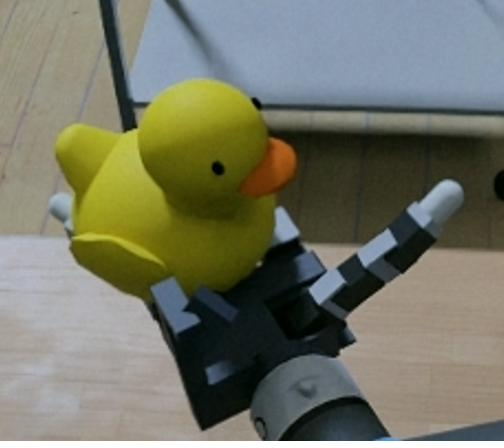

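Call:
execute_actions(
  actions=[
    [[0,0,0,0,0,0,-0.754,0,-0.576,-0.696,-0.754,0,-0.576,-0.696,-0.754,0,-0.576,-0.696,-0.714,-0.678,-0.226,-0.168,0.4,-0.6,0,0,0,0,0,0,-0.86,0.1,-0.57,-0.69,-0.72,0.3,-0.55,-0.65,-0.71,0.4,-0.55,-0.65,-0.3,-0.678,-0.3,-0.05,0.4,-0.8]],
    [[0,0,0,0,0,0,-0.754,0,-0.576,-0.696,-0.754,0,-0.576,-0.696,-0.754,0,-0.576,-0.696,-0.714,-0.678,-0.226,-0.168,0.4,-0.6,0,0,0,0,0,0,-0.86,-0.55,-0.57,-0.69,-0.72,0.3,-0.55,-0.65,-0.71,0.4,-0.55,-0.65,-0.3,-0.678,-0.3,-0.05,0.4,-0.5]],
    [[0,0,0,0,0,0,-0.754,0,-0.576,-0.696,-0.754,0,-0.576,-0.696,-0.754,0,-0.576,-0.696,-0.714,-0.678,-0.226,-0.168,0.4,-0.6,0,0,0,0,0,0,-0.72,-0.55,-0.55,-0.65,-0.72,0.3,-0.55,-0.65,-0.71,0.4,-0.55,-0.65,-0.3,-0.678,-0.3,-0.05,0.4,-0.8]],
    [[0,0,0,0,0,0,-0.754,0,-0.576,-0.696,-0.754,0,-0.576,-0.696,-0.754,0,-0.576,-0.696,-0.714,-0.678,-0.226,-0.168,0.4,-0.6,0,0,0,0,0,0,-0.72,-0.55,-0.55,-0.65,-0.86,0.3,-0.57,-0.69,-0.71,0.4,-0.55,-0.65,-0.3,-0.678,-0.3,-0.05,0.4,-0.8]],
    [[0,0,0,0,0,0,-0.754,0,-0.576,-0.696,-0.754,0,-0.576,-0.696,-0.754,0,-0.576,-0.696,-0.714,-0.678,-0.226,-0.168,0.4,-0.6,0,0,0,0,0,0,-0.72,-0.55,-0.55,-0.65,-0.86,-0.45,-0.57,-0.69,-0.71,0.4,-0.55,-0.65,-0.3,-0.678,-0.3,-0.05,0.4,-0.5]],
    [[0,0,0,0,0,0,-0.754,0,-0.576,-0.696,-0.754,0,-0.576,-0.696,-0.754,0,-0.576,-0.696,-0.714,-0.678,-0.226,-0.168,0.4,-0.6,0,0,0,0,0,0,-0.72,-0.55,-0.55,-0.65,-0.72,-0.45,-0.55,-0.65,-0.71,0.4,-0.55,-0.65,-0.3,-0.678,-0.3,-0.05,0.4,-0.8]],
    [[0,0,0,0,0,0,-0.754,0,-0.576,-0.696,-0.754,0,-0.576,-0.696,-0.754,0,-0.576,-0.696,-0.714,-0.678,-0.226,-0.168,0.4,-0.6,0,0,0,0,0,0,-0.72,-0.55,-0.55,-0.65,-0.72,-0.45,-0.55,-0.65,-0.86,0.4,-0.57,-0.69,-0.3,-0.678,-0.3,-0.05,0.4,-0.8]],
    [[0,0,0,0,0,0,-0.754,0,-0.576,-0.696,-0.754,0,-0.576,-0.696,-0.754,0,-0.576,-0.696,-0.714,-0.678,-0.226,-0.168,0.4,-0.6,0,0,0,0,0,0,-0.72,-0.55,-0.55,-0.65,-0.72,-0.45,-0.55,-0.65,-0.86,-0.1,-0.57,-0.69,-0.3,-0.678,-0.3,-0.05,0.4,-0.5]],
    [[0,0,0,0,0,0,-0.754,0,-0.576,-0.696,-0.754,0,-0.576,-0.696,-0.754,0,-0.576,-0.696,-0.714,-0.678,-0.226,-0.168,0.4,-0.6,0,0,0,0,0,0,-0.72,-0.55,-0.55,-0.65,-0.72,-0.45,-0.55,-0.65,-0.72,-0.1,-0.55,-0.65,-0.3,-0.678,-0.3,-0.05,0.4,-0.8]],
  ],
  cameras=["cam_head_left","cam_head_right"],
)

Call:
zoom_image(
  camera="cam_head_left",
  region=[150, 130, 310, 270],
)

Call:
execute_actions(
  actions=[
    [[0,0,0,0,0,0,-0.754,0,-0.576,-0.696,-0.754,0,-0.576,-0.696,-0.754,0,-0.576,-0.696,-0.714,-0.678,-0.226,-0.168,0.4,-0.6,0,0,0,0,0,0,-0.72,0.0,-0.55,-0.65,-0.72,0.1,-0.55,-0.65,-0.72,0.45,-0.55,-0.65,-0.3,-0.678,-0.3,-0.05,0.4,-0.85]],
    [[0,0,0,0,0,0,-0.754,0,-0.576,-0.696,-0.754,0,-0.576,-0.696,-0.754,0,-0.576,-0.696,-0.714,-0.678,-0.226,-0.168,0.4,-0.6,0,0,0,0,0,0,-0.72,0.0,-0.55,-0.65,-0.72,0.1,-0.55,-0.65,-0.72,0.45,-0.55,-0.65,-0.3,-0.678,-0.3,-0.05,0.4,-0.85]],
    [[0,0,0,0,0,0,-0.754,0,-0.576,-0.696,-0.754,0,-0.576,-0.696,-0.754,0,-0.576,-0.696,-0.714,-0.678,-0.226,-0.168,0.4,-0.6,0,0,0,0,0,0,-0.72,0.0,-0.55,-0.65,-0.72,0.1,-0.55,-0.65,-0.72,0.45,-0.55,-0.65,-0.3,-0.678,-0.3,-0.05,0.4,-0.85]],
  ],
  cameras=["cam_head_left","cam_head_right"],
)

Call:
zoom_image(
  camera="cam_head_left",
  region=[150, 130, 310, 270],
)

Call:
zoom_image(
  camera="cam_head_right",
  region=[130, 130, 290, 270],
)

Scene clock: 1053.20 s.
left_arm: end_effector_position=(+0.3020, +0.2719, +0.2125) hand_goal=(-0.754, +0.000, -0.576, -0.696, -0.754, +0.000, -0.576, -0.696, -0.754, +0.000, -0.576, -0.696, -0.714, -0.678, -0.226, -0.168) hand_measured=(-0.754, +0.000, -0.576, -0.696, -0.754, +0.000, -0.576, -0.696, -0.754, +0.000, -0.576, -0.696, -0.714, -0.678, -0.222, -0.168) hand_current_ma=(+1, +0, -1, +0, +1, +0, -1, +0, +1, +0, -1, +0, +0, +1, +6, +0) hand_state=(goal, goal, goal, goal, goal, goal, goal, goal, goal, goal, goal, goal, goal, goal, goal, goal) hand_current_limit=0.40 hand_speed=-0.60 end_effector_quat_wxyz=(-0.028, -0.270, +0.962, -0.014) | right_arm: end_effector_position=(+0.5170, +0.3297, +0.4189) hand_goal=(-0.720, -0.550, -0.550, -0.650, -0.720, -0.450, -0.550, -0.650, -0.720, -0.100, -0.550, -0.650, -0.300, -0.678, -0.300, -0.050) hand_measured=(-0.748, -0.546, -0.558, -0.654, -0.750, -0.448, -0.558, -0.654, -0.752, -0.096, -0.560, -0.654, -0.308, -0.678, -0.298, -0.052) hand_current_ma=(-94, +6, -20, -10, -98, +4, -20, -10, -107, +7, -23, -9, -18, +0, +3, -4) hand_state=(blocked, goal, goal, goal, blocked, goal, goal, goal, blocked, goal, goal, goal, goal, goal, goal, goal) hand_current_limit=0.40 hand_speed=-0.80 end_effector_quat_wxyz=(+0.386, +0.311, +0.614, +0.614)
Joint positions: left_arm=[3.983 -1.448 -2.049 -1.277 1.576 -1.276] | right_arm=[0.273 -1.172 2.188 -4.213 -1.304 -0.077]
Joint velocities: within noise
Joint torques (N m): left_arm=[0.64 13 27.22 2.05 0.86 0.86] | right_arm=[1.02 -35.34 -21.08 -4.88 -0.76 -1.17]
Wrist force (N): left_arm=[0.4 -0.1 -0.3] | right_arm=[-0.1 0.1 -0.4]
Wrist torque (N m): left_arm=[0.01 -0.06 0.05] | right_arm=[0.03 0.04 0.02]
Wrist force, peak (N): left_arm=[0.4 0.0 -0.6] | right_arm=[0.0 0.1 -0.6]
Hand target: left_arm +0.3020, +0.2719, +0.2125; -0.028, -0.270, +0.962, -0.014 | right_arm +0.5170, +0.3297, +0.4189; +0.386, +0.311, +0.614, +0.614
Off the commanded pose: left_arm 0.000 m, 0 deg | right_arm 0.000 m, 0 deg.
Step readings (end_effector_position of left_arm | right_arm):
0: (+0.3020, +0.2719, +0.2125) | (+0.5170, +0.3297, +0.4189)
1: (+0.3020, +0.2719, +0.2125) | (+0.5170, +0.3297, +0.4189)
2: (+0.3020, +0.2719, +0.2125) | (+0.5170, +0.3297, +0.4189)
4: (+0.3020, +0.2719, +0.2125) | (+0.5170, +0.3297, +0.4189)
8: (+0.3020, +0.2719, +0.2125) | (+0.5170, +0.3297, +0.4189)
15: (+0.3020, +0.2719, +0.2125) | (+0.5170, +0.3297, +0.4189)
16: (+0.3020, +0.2719, +0.2125) | (+0.5170, +0.3297, +0.4189)
17: (+0.3020, +0.2719, +0.2125) | (+0.5170, +0.3297, +0.4189)
19: (+0.3020, +0.2719, +0.2125) | (+0.5170, +0.3297, +0.4189)
23: (+0.3020, +0.2719, +0.2125) | (+0.5170, +0.3297, +0.4189)
30: (+0.3020, +0.2719, +0.2125) | (+0.5170, +0.3297, +0.4189)
31: (+0.3020, +0.2719, +0.2125) | (+0.5170, +0.3297, +0.4189)
32: (+0.3020, +0.2719, +0.2125) | (+0.5170, +0.3297, +0.4189)
34: (+0.3020, +0.2719, +0.2125) | (+0.5170, +0.3297, +0.4189)
38: (+0.3020, +0.2719, +0.2125) | (+0.5170, +0.3297, +0.4189)
45: (+0.3020, +0.2719, +0.2125) | (+0.5170, +0.3297, +0.4189)
46: (+0.3020, +0.2719, +0.2125) | (+0.5170, +0.3297, +0.4189)
47: (+0.3020, +0.2719, +0.2125) | (+0.5170, +0.3297, +0.4189)
49: (+0.3020, +0.2719, +0.2125) | (+0.5170, +0.3297, +0.4189)
53: (+0.3020, +0.2719, +0.2125) | (+0.5170, +0.3297, +0.4189)
60: (+0.3020, +0.2719, +0.2125) | (+0.5170, +0.3297, +0.4189)
61: (+0.3020, +0.2719, +0.2125) | (+0.5170, +0.3297, +0.4189)
62: (+0.3020, +0.2719, +0.2125) | (+0.5170, +0.3297, +0.4189)
64: (+0.3020, +0.2719, +0.2125) | (+0.5170, +0.3297, +0.4189)
68: (+0.3020, +0.2719, +0.2125) | (+0.5170, +0.3297, +0.4189)
75: (+0.3020, +0.2719, +0.2125) | (+0.5170, +0.3297, +0.4189)
76: (+0.3020, +0.2719, +0.2125) | (+0.5170, +0.3297, +0.4189)
77: (+0.3020, +0.2719, +0.2125) | (+0.5170, +0.3297, +0.4189)
79: (+0.3020, +0.2719, +0.2125) | (+0.5170, +0.3297, +0.4189)
83: (+0.3020, +0.2719, +0.2125) | (+0.5170, +0.3297, +0.4189)
90: (+0.3020, +0.2719, +0.2125) | (+0.5170, +0.3297, +0.4189)
91: (+0.3020, +0.2719, +0.2125) | (+0.5170, +0.3297, +0.4189)
92: (+0.3020, +0.2719, +0.2125) | (+0.5170, +0.3297, +0.4189)
94: (+0.3020, +0.2719, +0.2125) | (+0.5170, +0.3297, +0.4189)
98: (+0.3020, +0.2719, +0.2125) | (+0.5170, +0.3297, +0.4189)
105: (+0.3020, +0.2719, +0.2125) | (+0.5170, +0.3297, +0.4189)
106: (+0.3020, +0.2719, +0.2125) | (+0.5170, +0.3297, +0.4189)
107: (+0.3020, +0.2719, +0.2125) | (+0.5170, +0.3297, +0.4189)
109: (+0.3020, +0.2719, +0.2125) | (+0.5170, +0.3297, +0.4189)
113: (+0.3020, +0.2719, +0.2125) | (+0.5170, +0.3297, +0.4189)
120: (+0.3020, +0.2719, +0.2125) | (+0.5170, +0.3297, +0.4189)
121: (+0.3020, +0.2719, +0.2125) | (+0.5170, +0.3297, +0.4189)
122: (+0.3020, +0.2719, +0.2125) | (+0.5170, +0.3297, +0.4189)
124: (+0.3020, +0.2719, +0.2125) | (+0.5170, +0.3297, +0.4189)
128: (+0.3020, +0.2719, +0.2125) | (+0.5170, +0.3297, +0.4189)
135: (+0.3020, +0.2719, +0.2125) | (+0.5170, +0.3297, +0.4189)
Images, in order (width x height): cam_head_left 504x504, cam_head_right 504x504.

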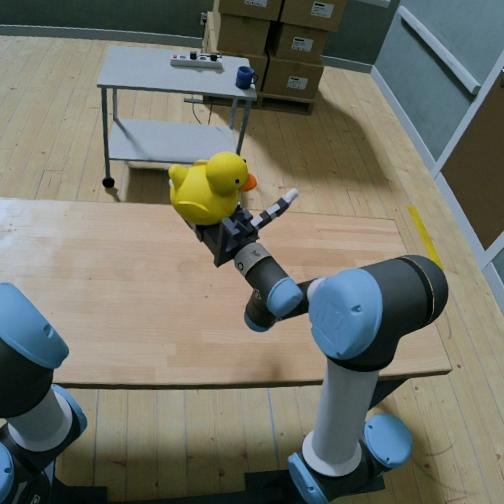

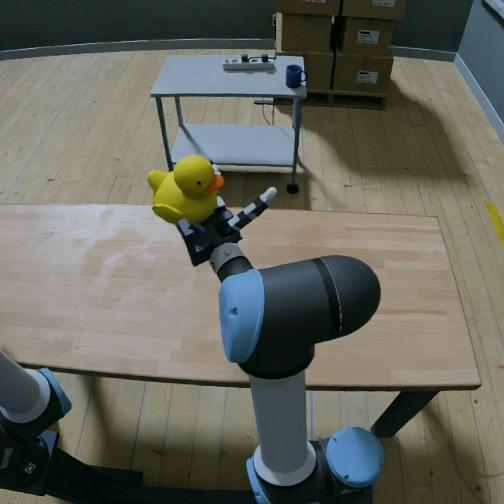

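Scaled by 3.150 from the camera's 504x504 image, which has a finer 720x720 frame.

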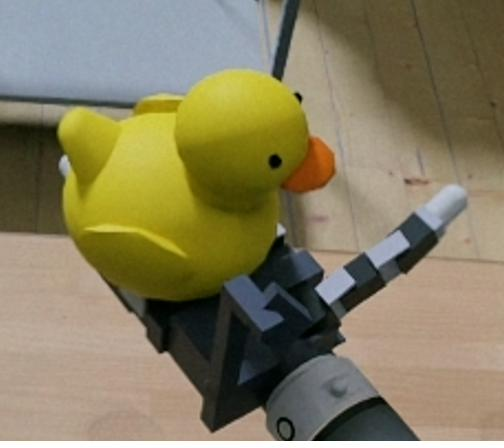

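Scene clock: 1054.90 s.
left_arm: end_effector_position=(+0.3020, +0.2719, +0.2125) hand_goal=(-0.754, +0.000, -0.576, -0.696, -0.754, +0.000, -0.576, -0.696, -0.754, +0.000, -0.576, -0.696, -0.714, -0.678, -0.226, -0.168) hand_measured=(-0.754, +0.000, -0.576, -0.696, -0.754, +0.000, -0.576, -0.696, -0.754, +0.000, -0.576, -0.696, -0.714, -0.678, -0.222, -0.168) hand_current_ma=(+1, +0, -1, +0, +1, +0, -1, +0, +1, +0, -1, +0, +0, +1, +6, +0) hand_state=(goal, goal, goal, goal, goal, goal, goal, goal, goal, goal, goal, goal, goal, goal, goal, goal) hand_current_limit=0.40 hand_speed=-0.60 end_effector_quat_wxyz=(-0.028, -0.270, +0.962, -0.014) | right_arm: end_effector_position=(+0.5170, +0.3297, +0.4189) hand_goal=(-0.720, +0.000, -0.550, -0.650, -0.720, +0.100, -0.550, -0.650, -0.720, +0.450, -0.550, -0.650, -0.300, -0.678, -0.300, -0.050) hand_measured=(-0.748, -0.002, -0.558, -0.654, -0.750, +0.096, -0.558, -0.654, -0.752, +0.446, -0.560, -0.654, -0.308, -0.678, -0.298, -0.052) hand_current_ma=(-94, -5, -20, -10, -98, -6, -20, -10, -107, -6, -23, -9, -18, +0, +3, -4) hand_state=(blocked, goal, goal, goal, blocked, goal, goal, goal, blocked, goal, goal, goal, goal, goal, goal, goal) hand_current_limit=0.40 hand_speed=-0.85 end_effector_quat_wxyz=(+0.386, +0.311, +0.614, +0.614)
Joint positions: left_arm=[3.983 -1.448 -2.049 -1.277 1.576 -1.276] | right_arm=[0.273 -1.172 2.188 -4.213 -1.304 -0.077]
Joint velocities: within noise
Joint torques (N m): left_arm=[1.04 13.12 26.71 2.1 0.83 0.84] | right_arm=[-0.41 -36.25 -20.3 -4.86 -0.53 -0.88]
Wrist force (N): left_arm=[0.4 -0.1 -0.3] | right_arm=[0.1 0.0 -0.1]
Wrist torque (N m): left_arm=[0.02 -0.06 0.04] | right_arm=[-0.01 0.00 -0.01]
Wrist force, peak (N): left_arm=[0.4 0.0 -0.5] | right_arm=[0.0 -0.2 -0.5]
Hand target: left_arm +0.3020, +0.2719, +0.2125; -0.028, -0.270, +0.962, -0.014 | right_arm +0.5170, +0.3297, +0.4189; +0.386, +0.311, +0.614, +0.614
Off the commanded pose: left_arm 0.000 m, 0 deg | right_arm 0.000 m, 0 deg.
Step readings (end_effector_position of left_arm | right_arm):
0: (+0.3020, +0.2719, +0.2125) | (+0.5170, +0.3297, +0.4189)
1: (+0.3020, +0.2719, +0.2125) | (+0.5170, +0.3297, +0.4189)
2: (+0.3020, +0.2719, +0.2125) | (+0.5170, +0.3297, +0.4189)
4: (+0.3020, +0.2719, +0.2125) | (+0.5170, +0.3297, +0.4189)
8: (+0.3020, +0.2719, +0.2125) | (+0.5170, +0.3297, +0.4189)
15: (+0.3020, +0.2719, +0.2125) | (+0.5170, +0.3297, +0.4189)
16: (+0.3020, +0.2719, +0.2125) | (+0.5170, +0.3297, +0.4189)
17: (+0.3020, +0.2719, +0.2125) | (+0.5170, +0.3297, +0.4189)
19: (+0.3020, +0.2719, +0.2125) | (+0.5170, +0.3297, +0.4189)
23: (+0.3020, +0.2719, +0.2125) | (+0.5170, +0.3297, +0.4189)
30: (+0.3020, +0.2719, +0.2125) | (+0.5170, +0.3297, +0.4189)
31: (+0.3020, +0.2719, +0.2125) | (+0.5170, +0.3297, +0.4189)
32: (+0.3020, +0.2719, +0.2125) | (+0.5170, +0.3297, +0.4189)
34: (+0.3020, +0.2719, +0.2125) | (+0.5170, +0.3297, +0.4189)
38: (+0.3020, +0.2719, +0.2125) | (+0.5170, +0.3297, +0.4189)
45: (+0.3020, +0.2719, +0.2125) | (+0.5170, +0.3297, +0.4189)
Images, in order (width x height): cam_head_left 504x504, cam_head_right 504x504.

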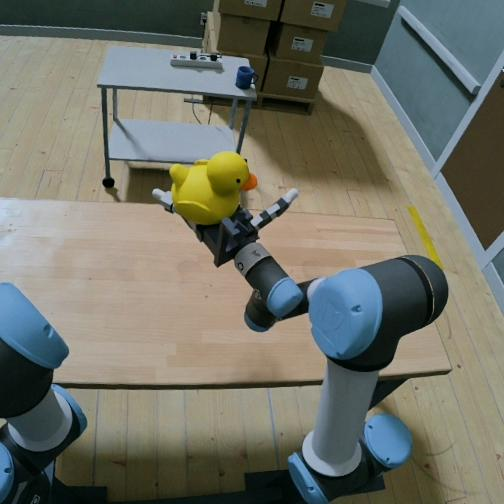

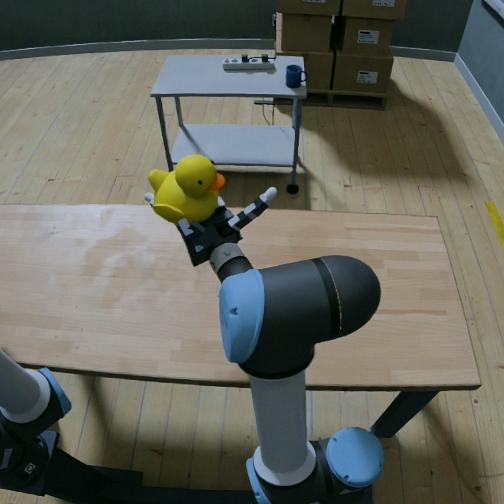

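Scaled by 3.150 from the camera's 504x504 image, which has a finer 720x720 frame.

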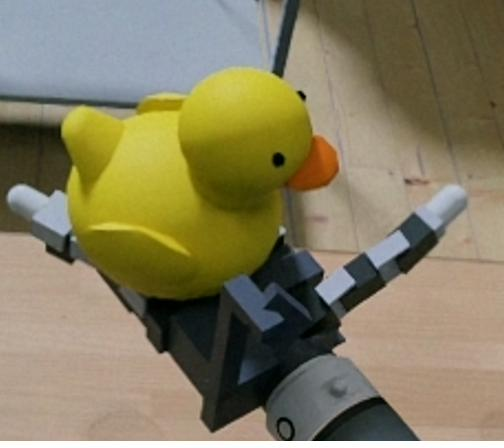

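Scaled by 3.150 from the camera's 504x504 image, which has a finer 720x720 frame.

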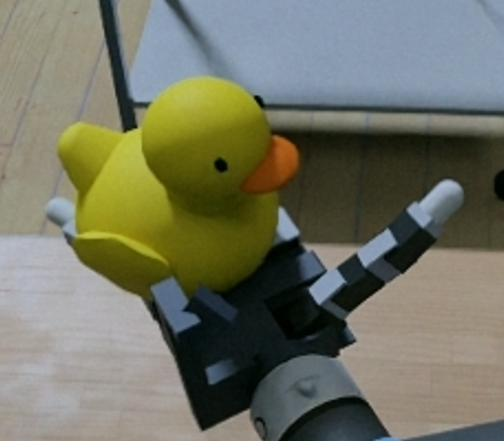

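Call:
execute_actions(
  actions=[
    [[0,0,0,0,0,0,-0.754,0,-0.576,-0.696,-0.754,0,-0.576,-0.696,-0.754,0,-0.576,-0.696,-0.714,-0.678,-0.226,-0.168,0.4,-0.6,0,0,0,0,0,0,-0.72,0.0,-0.55,-0.65,-0.72,0.1,-0.55,-0.65,-0.72,0.45,-0.55,-0.65,-0.3,-0.678,-0.5,-0.05,0.4,-0.7]],
    [[0,0,0,0,0,0,-0.754,0,-0.576,-0.696,-0.754,0,-0.576,-0.696,-0.754,0,-0.576,-0.696,-0.714,-0.678,-0.226,-0.168,0.4,-0.6,0,0,0,0,0,0,-0.72,0.0,-0.55,-0.65,-0.72,0.1,-0.55,-0.65,-0.72,0.45,-0.55,-0.65,0.6,-0.678,-0.5,-0.05,0.4,-0.6]],
    [[0,0,0,0,0,0,-0.754,0,-0.576,-0.696,-0.754,0,-0.576,-0.696,-0.754,0,-0.576,-0.696,-0.714,-0.678,-0.226,-0.168,0.4,-0.6,0,0,0,0,0,0,-0.72,0.0,-0.55,-0.65,-0.72,0.1,-0.55,-0.65,-0.72,0.45,-0.55,-0.65,0.6,-0.678,-0.5,-0.05,0.4,-0.6]],
    [[0,0,0,0,0,0,-0.754,0,-0.576,-0.696,-0.754,0,-0.576,-0.696,-0.754,0,-0.576,-0.696,-0.714,-0.678,-0.226,-0.168,0.4,-0.6,0,0,0,0,0,0,-0.72,0.0,-0.55,-0.65,-0.72,0.1,-0.55,-0.65,-0.72,0.45,-0.55,-0.65,0.6,-0.678,-0.35,-0.05,0.4,-0.9]],
  ],
  cameras=["cam_head_left","cam_head_right"],
)

Call:
zoom_image(
  camera="cam_head_left",
  region=[150, 130, 310, 270],
)

Call:
zoom_image(
  camera="cam_head_right",
  region=[130, 130, 290, 270],
)

Scene clock: 1079.37 s.
left_arm: end_effector_position=(+0.3020, +0.2719, +0.2125) hand_goal=(-0.754, +0.000, -0.576, -0.696, -0.754, +0.000, -0.576, -0.696, -0.754, +0.000, -0.576, -0.696, -0.714, -0.678, -0.226, -0.168) hand_measured=(-0.754, +0.000, -0.576, -0.696, -0.754, +0.000, -0.576, -0.696, -0.754, +0.000, -0.576, -0.696, -0.714, -0.678, -0.222, -0.168) hand_current_ma=(+1, +0, -1, +0, +1, +0, -1, +0, +1, +0, -1, +0, +0, +1, +6, +0) hand_state=(goal, goal, goal, goal, goal, goal, goal, goal, goal, goal, goal, goal, goal, goal, goal, goal) hand_current_limit=0.40 hand_speed=-0.60 end_effector_quat_wxyz=(-0.028, -0.270, +0.962, -0.014) | right_arm: end_effector_position=(+0.5170, +0.3297, +0.4189) hand_goal=(-0.720, +0.000, -0.550, -0.650, -0.720, +0.100, -0.550, -0.650, -0.720, +0.450, -0.550, -0.650, +0.600, -0.678, -0.350, -0.050) hand_measured=(-0.748, -0.002, -0.558, -0.654, -0.750, +0.096, -0.558, -0.654, -0.752, +0.446, -0.560, -0.654, +0.598, -0.678, -0.354, -0.052) hand_current_ma=(-94, -5, -20, -10, -98, -6, -20, -10, -107, -6, -23, -9, -2, +0, -11, -4) hand_state=(blocked, goal, goal, goal, blocked, goal, goal, goal, blocked, goal, goal, goal, goal, goal, goal, goal) hand_current_limit=0.40 hand_speed=-0.90 end_effector_quat_wxyz=(+0.386, +0.311, +0.614, +0.614)
Joint positions: left_arm=[3.983 -1.448 -2.049 -1.277 1.576 -1.276] | right_arm=[0.273 -1.172 2.188 -4.213 -1.304 -0.077]
Joint velocities: within noise
Joint torques (N m): left_arm=[0.67 12.56 26.92 2.09 0.73 0.99] | right_arm=[0.69 -36.65 -20.44 -4.67 -0.57 -0.8]
Wrist force (N): left_arm=[0.2 0.0 -0.1] | right_arm=[0.1 0.0 -0.2]
Wrist torque (N m): left_arm=[0.01 -0.03 0.03] | right_arm=[0.00 0.00 -0.07]
Wrist force, peak (N): left_arm=[0.6 0.1 -0.5] | right_arm=[0.2 0.2 -0.5]
Hand target: left_arm +0.3020, +0.2719, +0.2125; -0.028, -0.270, +0.962, -0.014 | right_arm +0.5170, +0.3297, +0.4189; +0.386, +0.311, +0.614, +0.614
Off the commanded pose: left_arm 0.000 m, 0 deg | right_arm 0.000 m, 0 deg.
Step readings (end_effector_position of left_arm | right_arm):
0: (+0.3020, +0.2719, +0.2125) | (+0.5170, +0.3297, +0.4189)
1: (+0.3020, +0.2719, +0.2125) | (+0.5170, +0.3297, +0.4189)
2: (+0.3020, +0.2719, +0.2125) | (+0.5170, +0.3297, +0.4189)
4: (+0.3020, +0.2719, +0.2125) | (+0.5170, +0.3297, +0.4189)
8: (+0.3020, +0.2719, +0.2125) | (+0.5170, +0.3297, +0.4189)
15: (+0.3020, +0.2719, +0.2125) | (+0.5170, +0.3297, +0.4189)
16: (+0.3020, +0.2719, +0.2125) | (+0.5170, +0.3297, +0.4189)
17: (+0.3020, +0.2719, +0.2125) | (+0.5170, +0.3297, +0.4189)
19: (+0.3020, +0.2719, +0.2125) | (+0.5170, +0.3297, +0.4189)
23: (+0.3020, +0.2719, +0.2125) | (+0.5170, +0.3297, +0.4189)
30: (+0.3020, +0.2719, +0.2125) | (+0.5170, +0.3297, +0.4189)
31: (+0.3020, +0.2719, +0.2125) | (+0.5170, +0.3297, +0.4189)
32: (+0.3020, +0.2719, +0.2125) | (+0.5170, +0.3297, +0.4189)
34: (+0.3020, +0.2719, +0.2125) | (+0.5170, +0.3297, +0.4189)
38: (+0.3020, +0.2719, +0.2125) | (+0.5170, +0.3297, +0.4189)
45: (+0.3020, +0.2719, +0.2125) | (+0.5170, +0.3297, +0.4189)
46: (+0.3020, +0.2719, +0.2125) | (+0.5170, +0.3297, +0.4189)
47: (+0.3020, +0.2719, +0.2125) | (+0.5170, +0.3297, +0.4189)
49: (+0.3020, +0.2719, +0.2125) | (+0.5170, +0.3297, +0.4189)
53: (+0.3020, +0.2719, +0.2125) | (+0.5170, +0.3297, +0.4189)
60: (+0.3020, +0.2719, +0.2125) | (+0.5170, +0.3297, +0.4189)
Images, in order (width x height): cam_head_left 504x504, cam_head_right 504x504.

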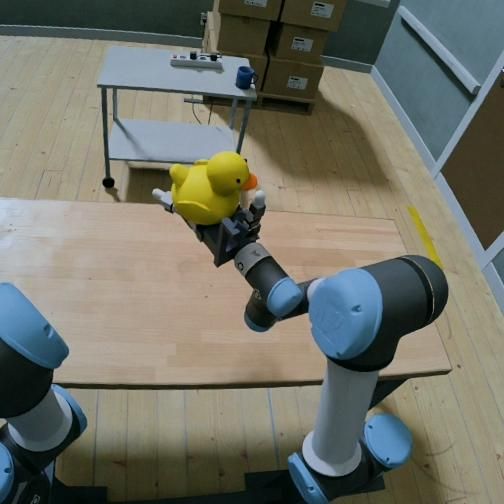

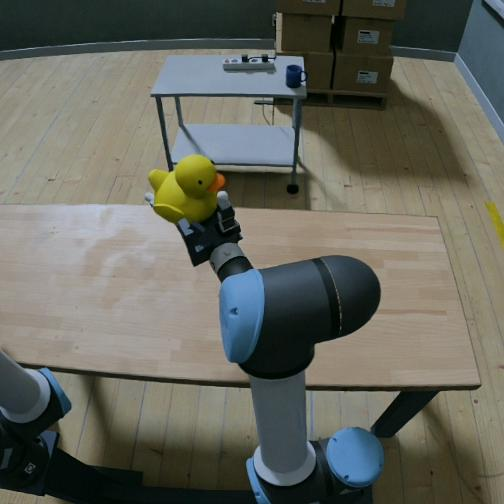

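Scaled by 3.150 from the camera's 504x504 image, which has a finer 720x720 frame.

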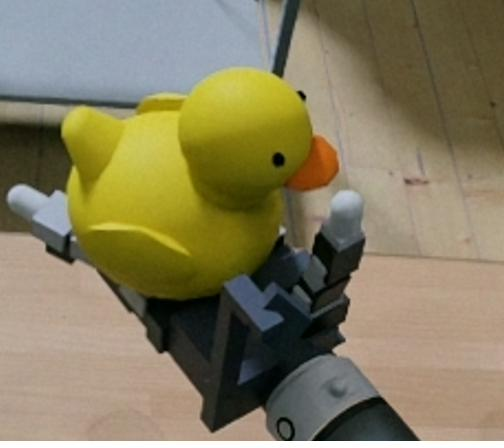

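Scaled by 3.150 from the camera's 504x504 image, which has a finer 720x720 frame.

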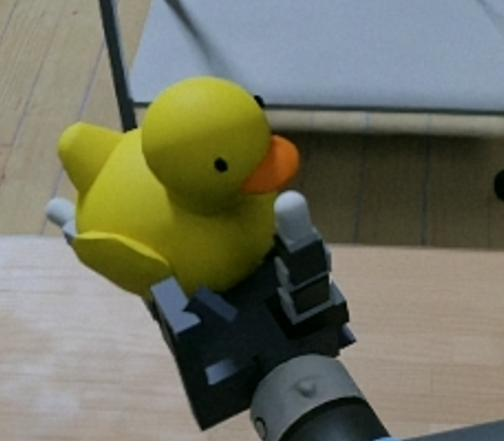

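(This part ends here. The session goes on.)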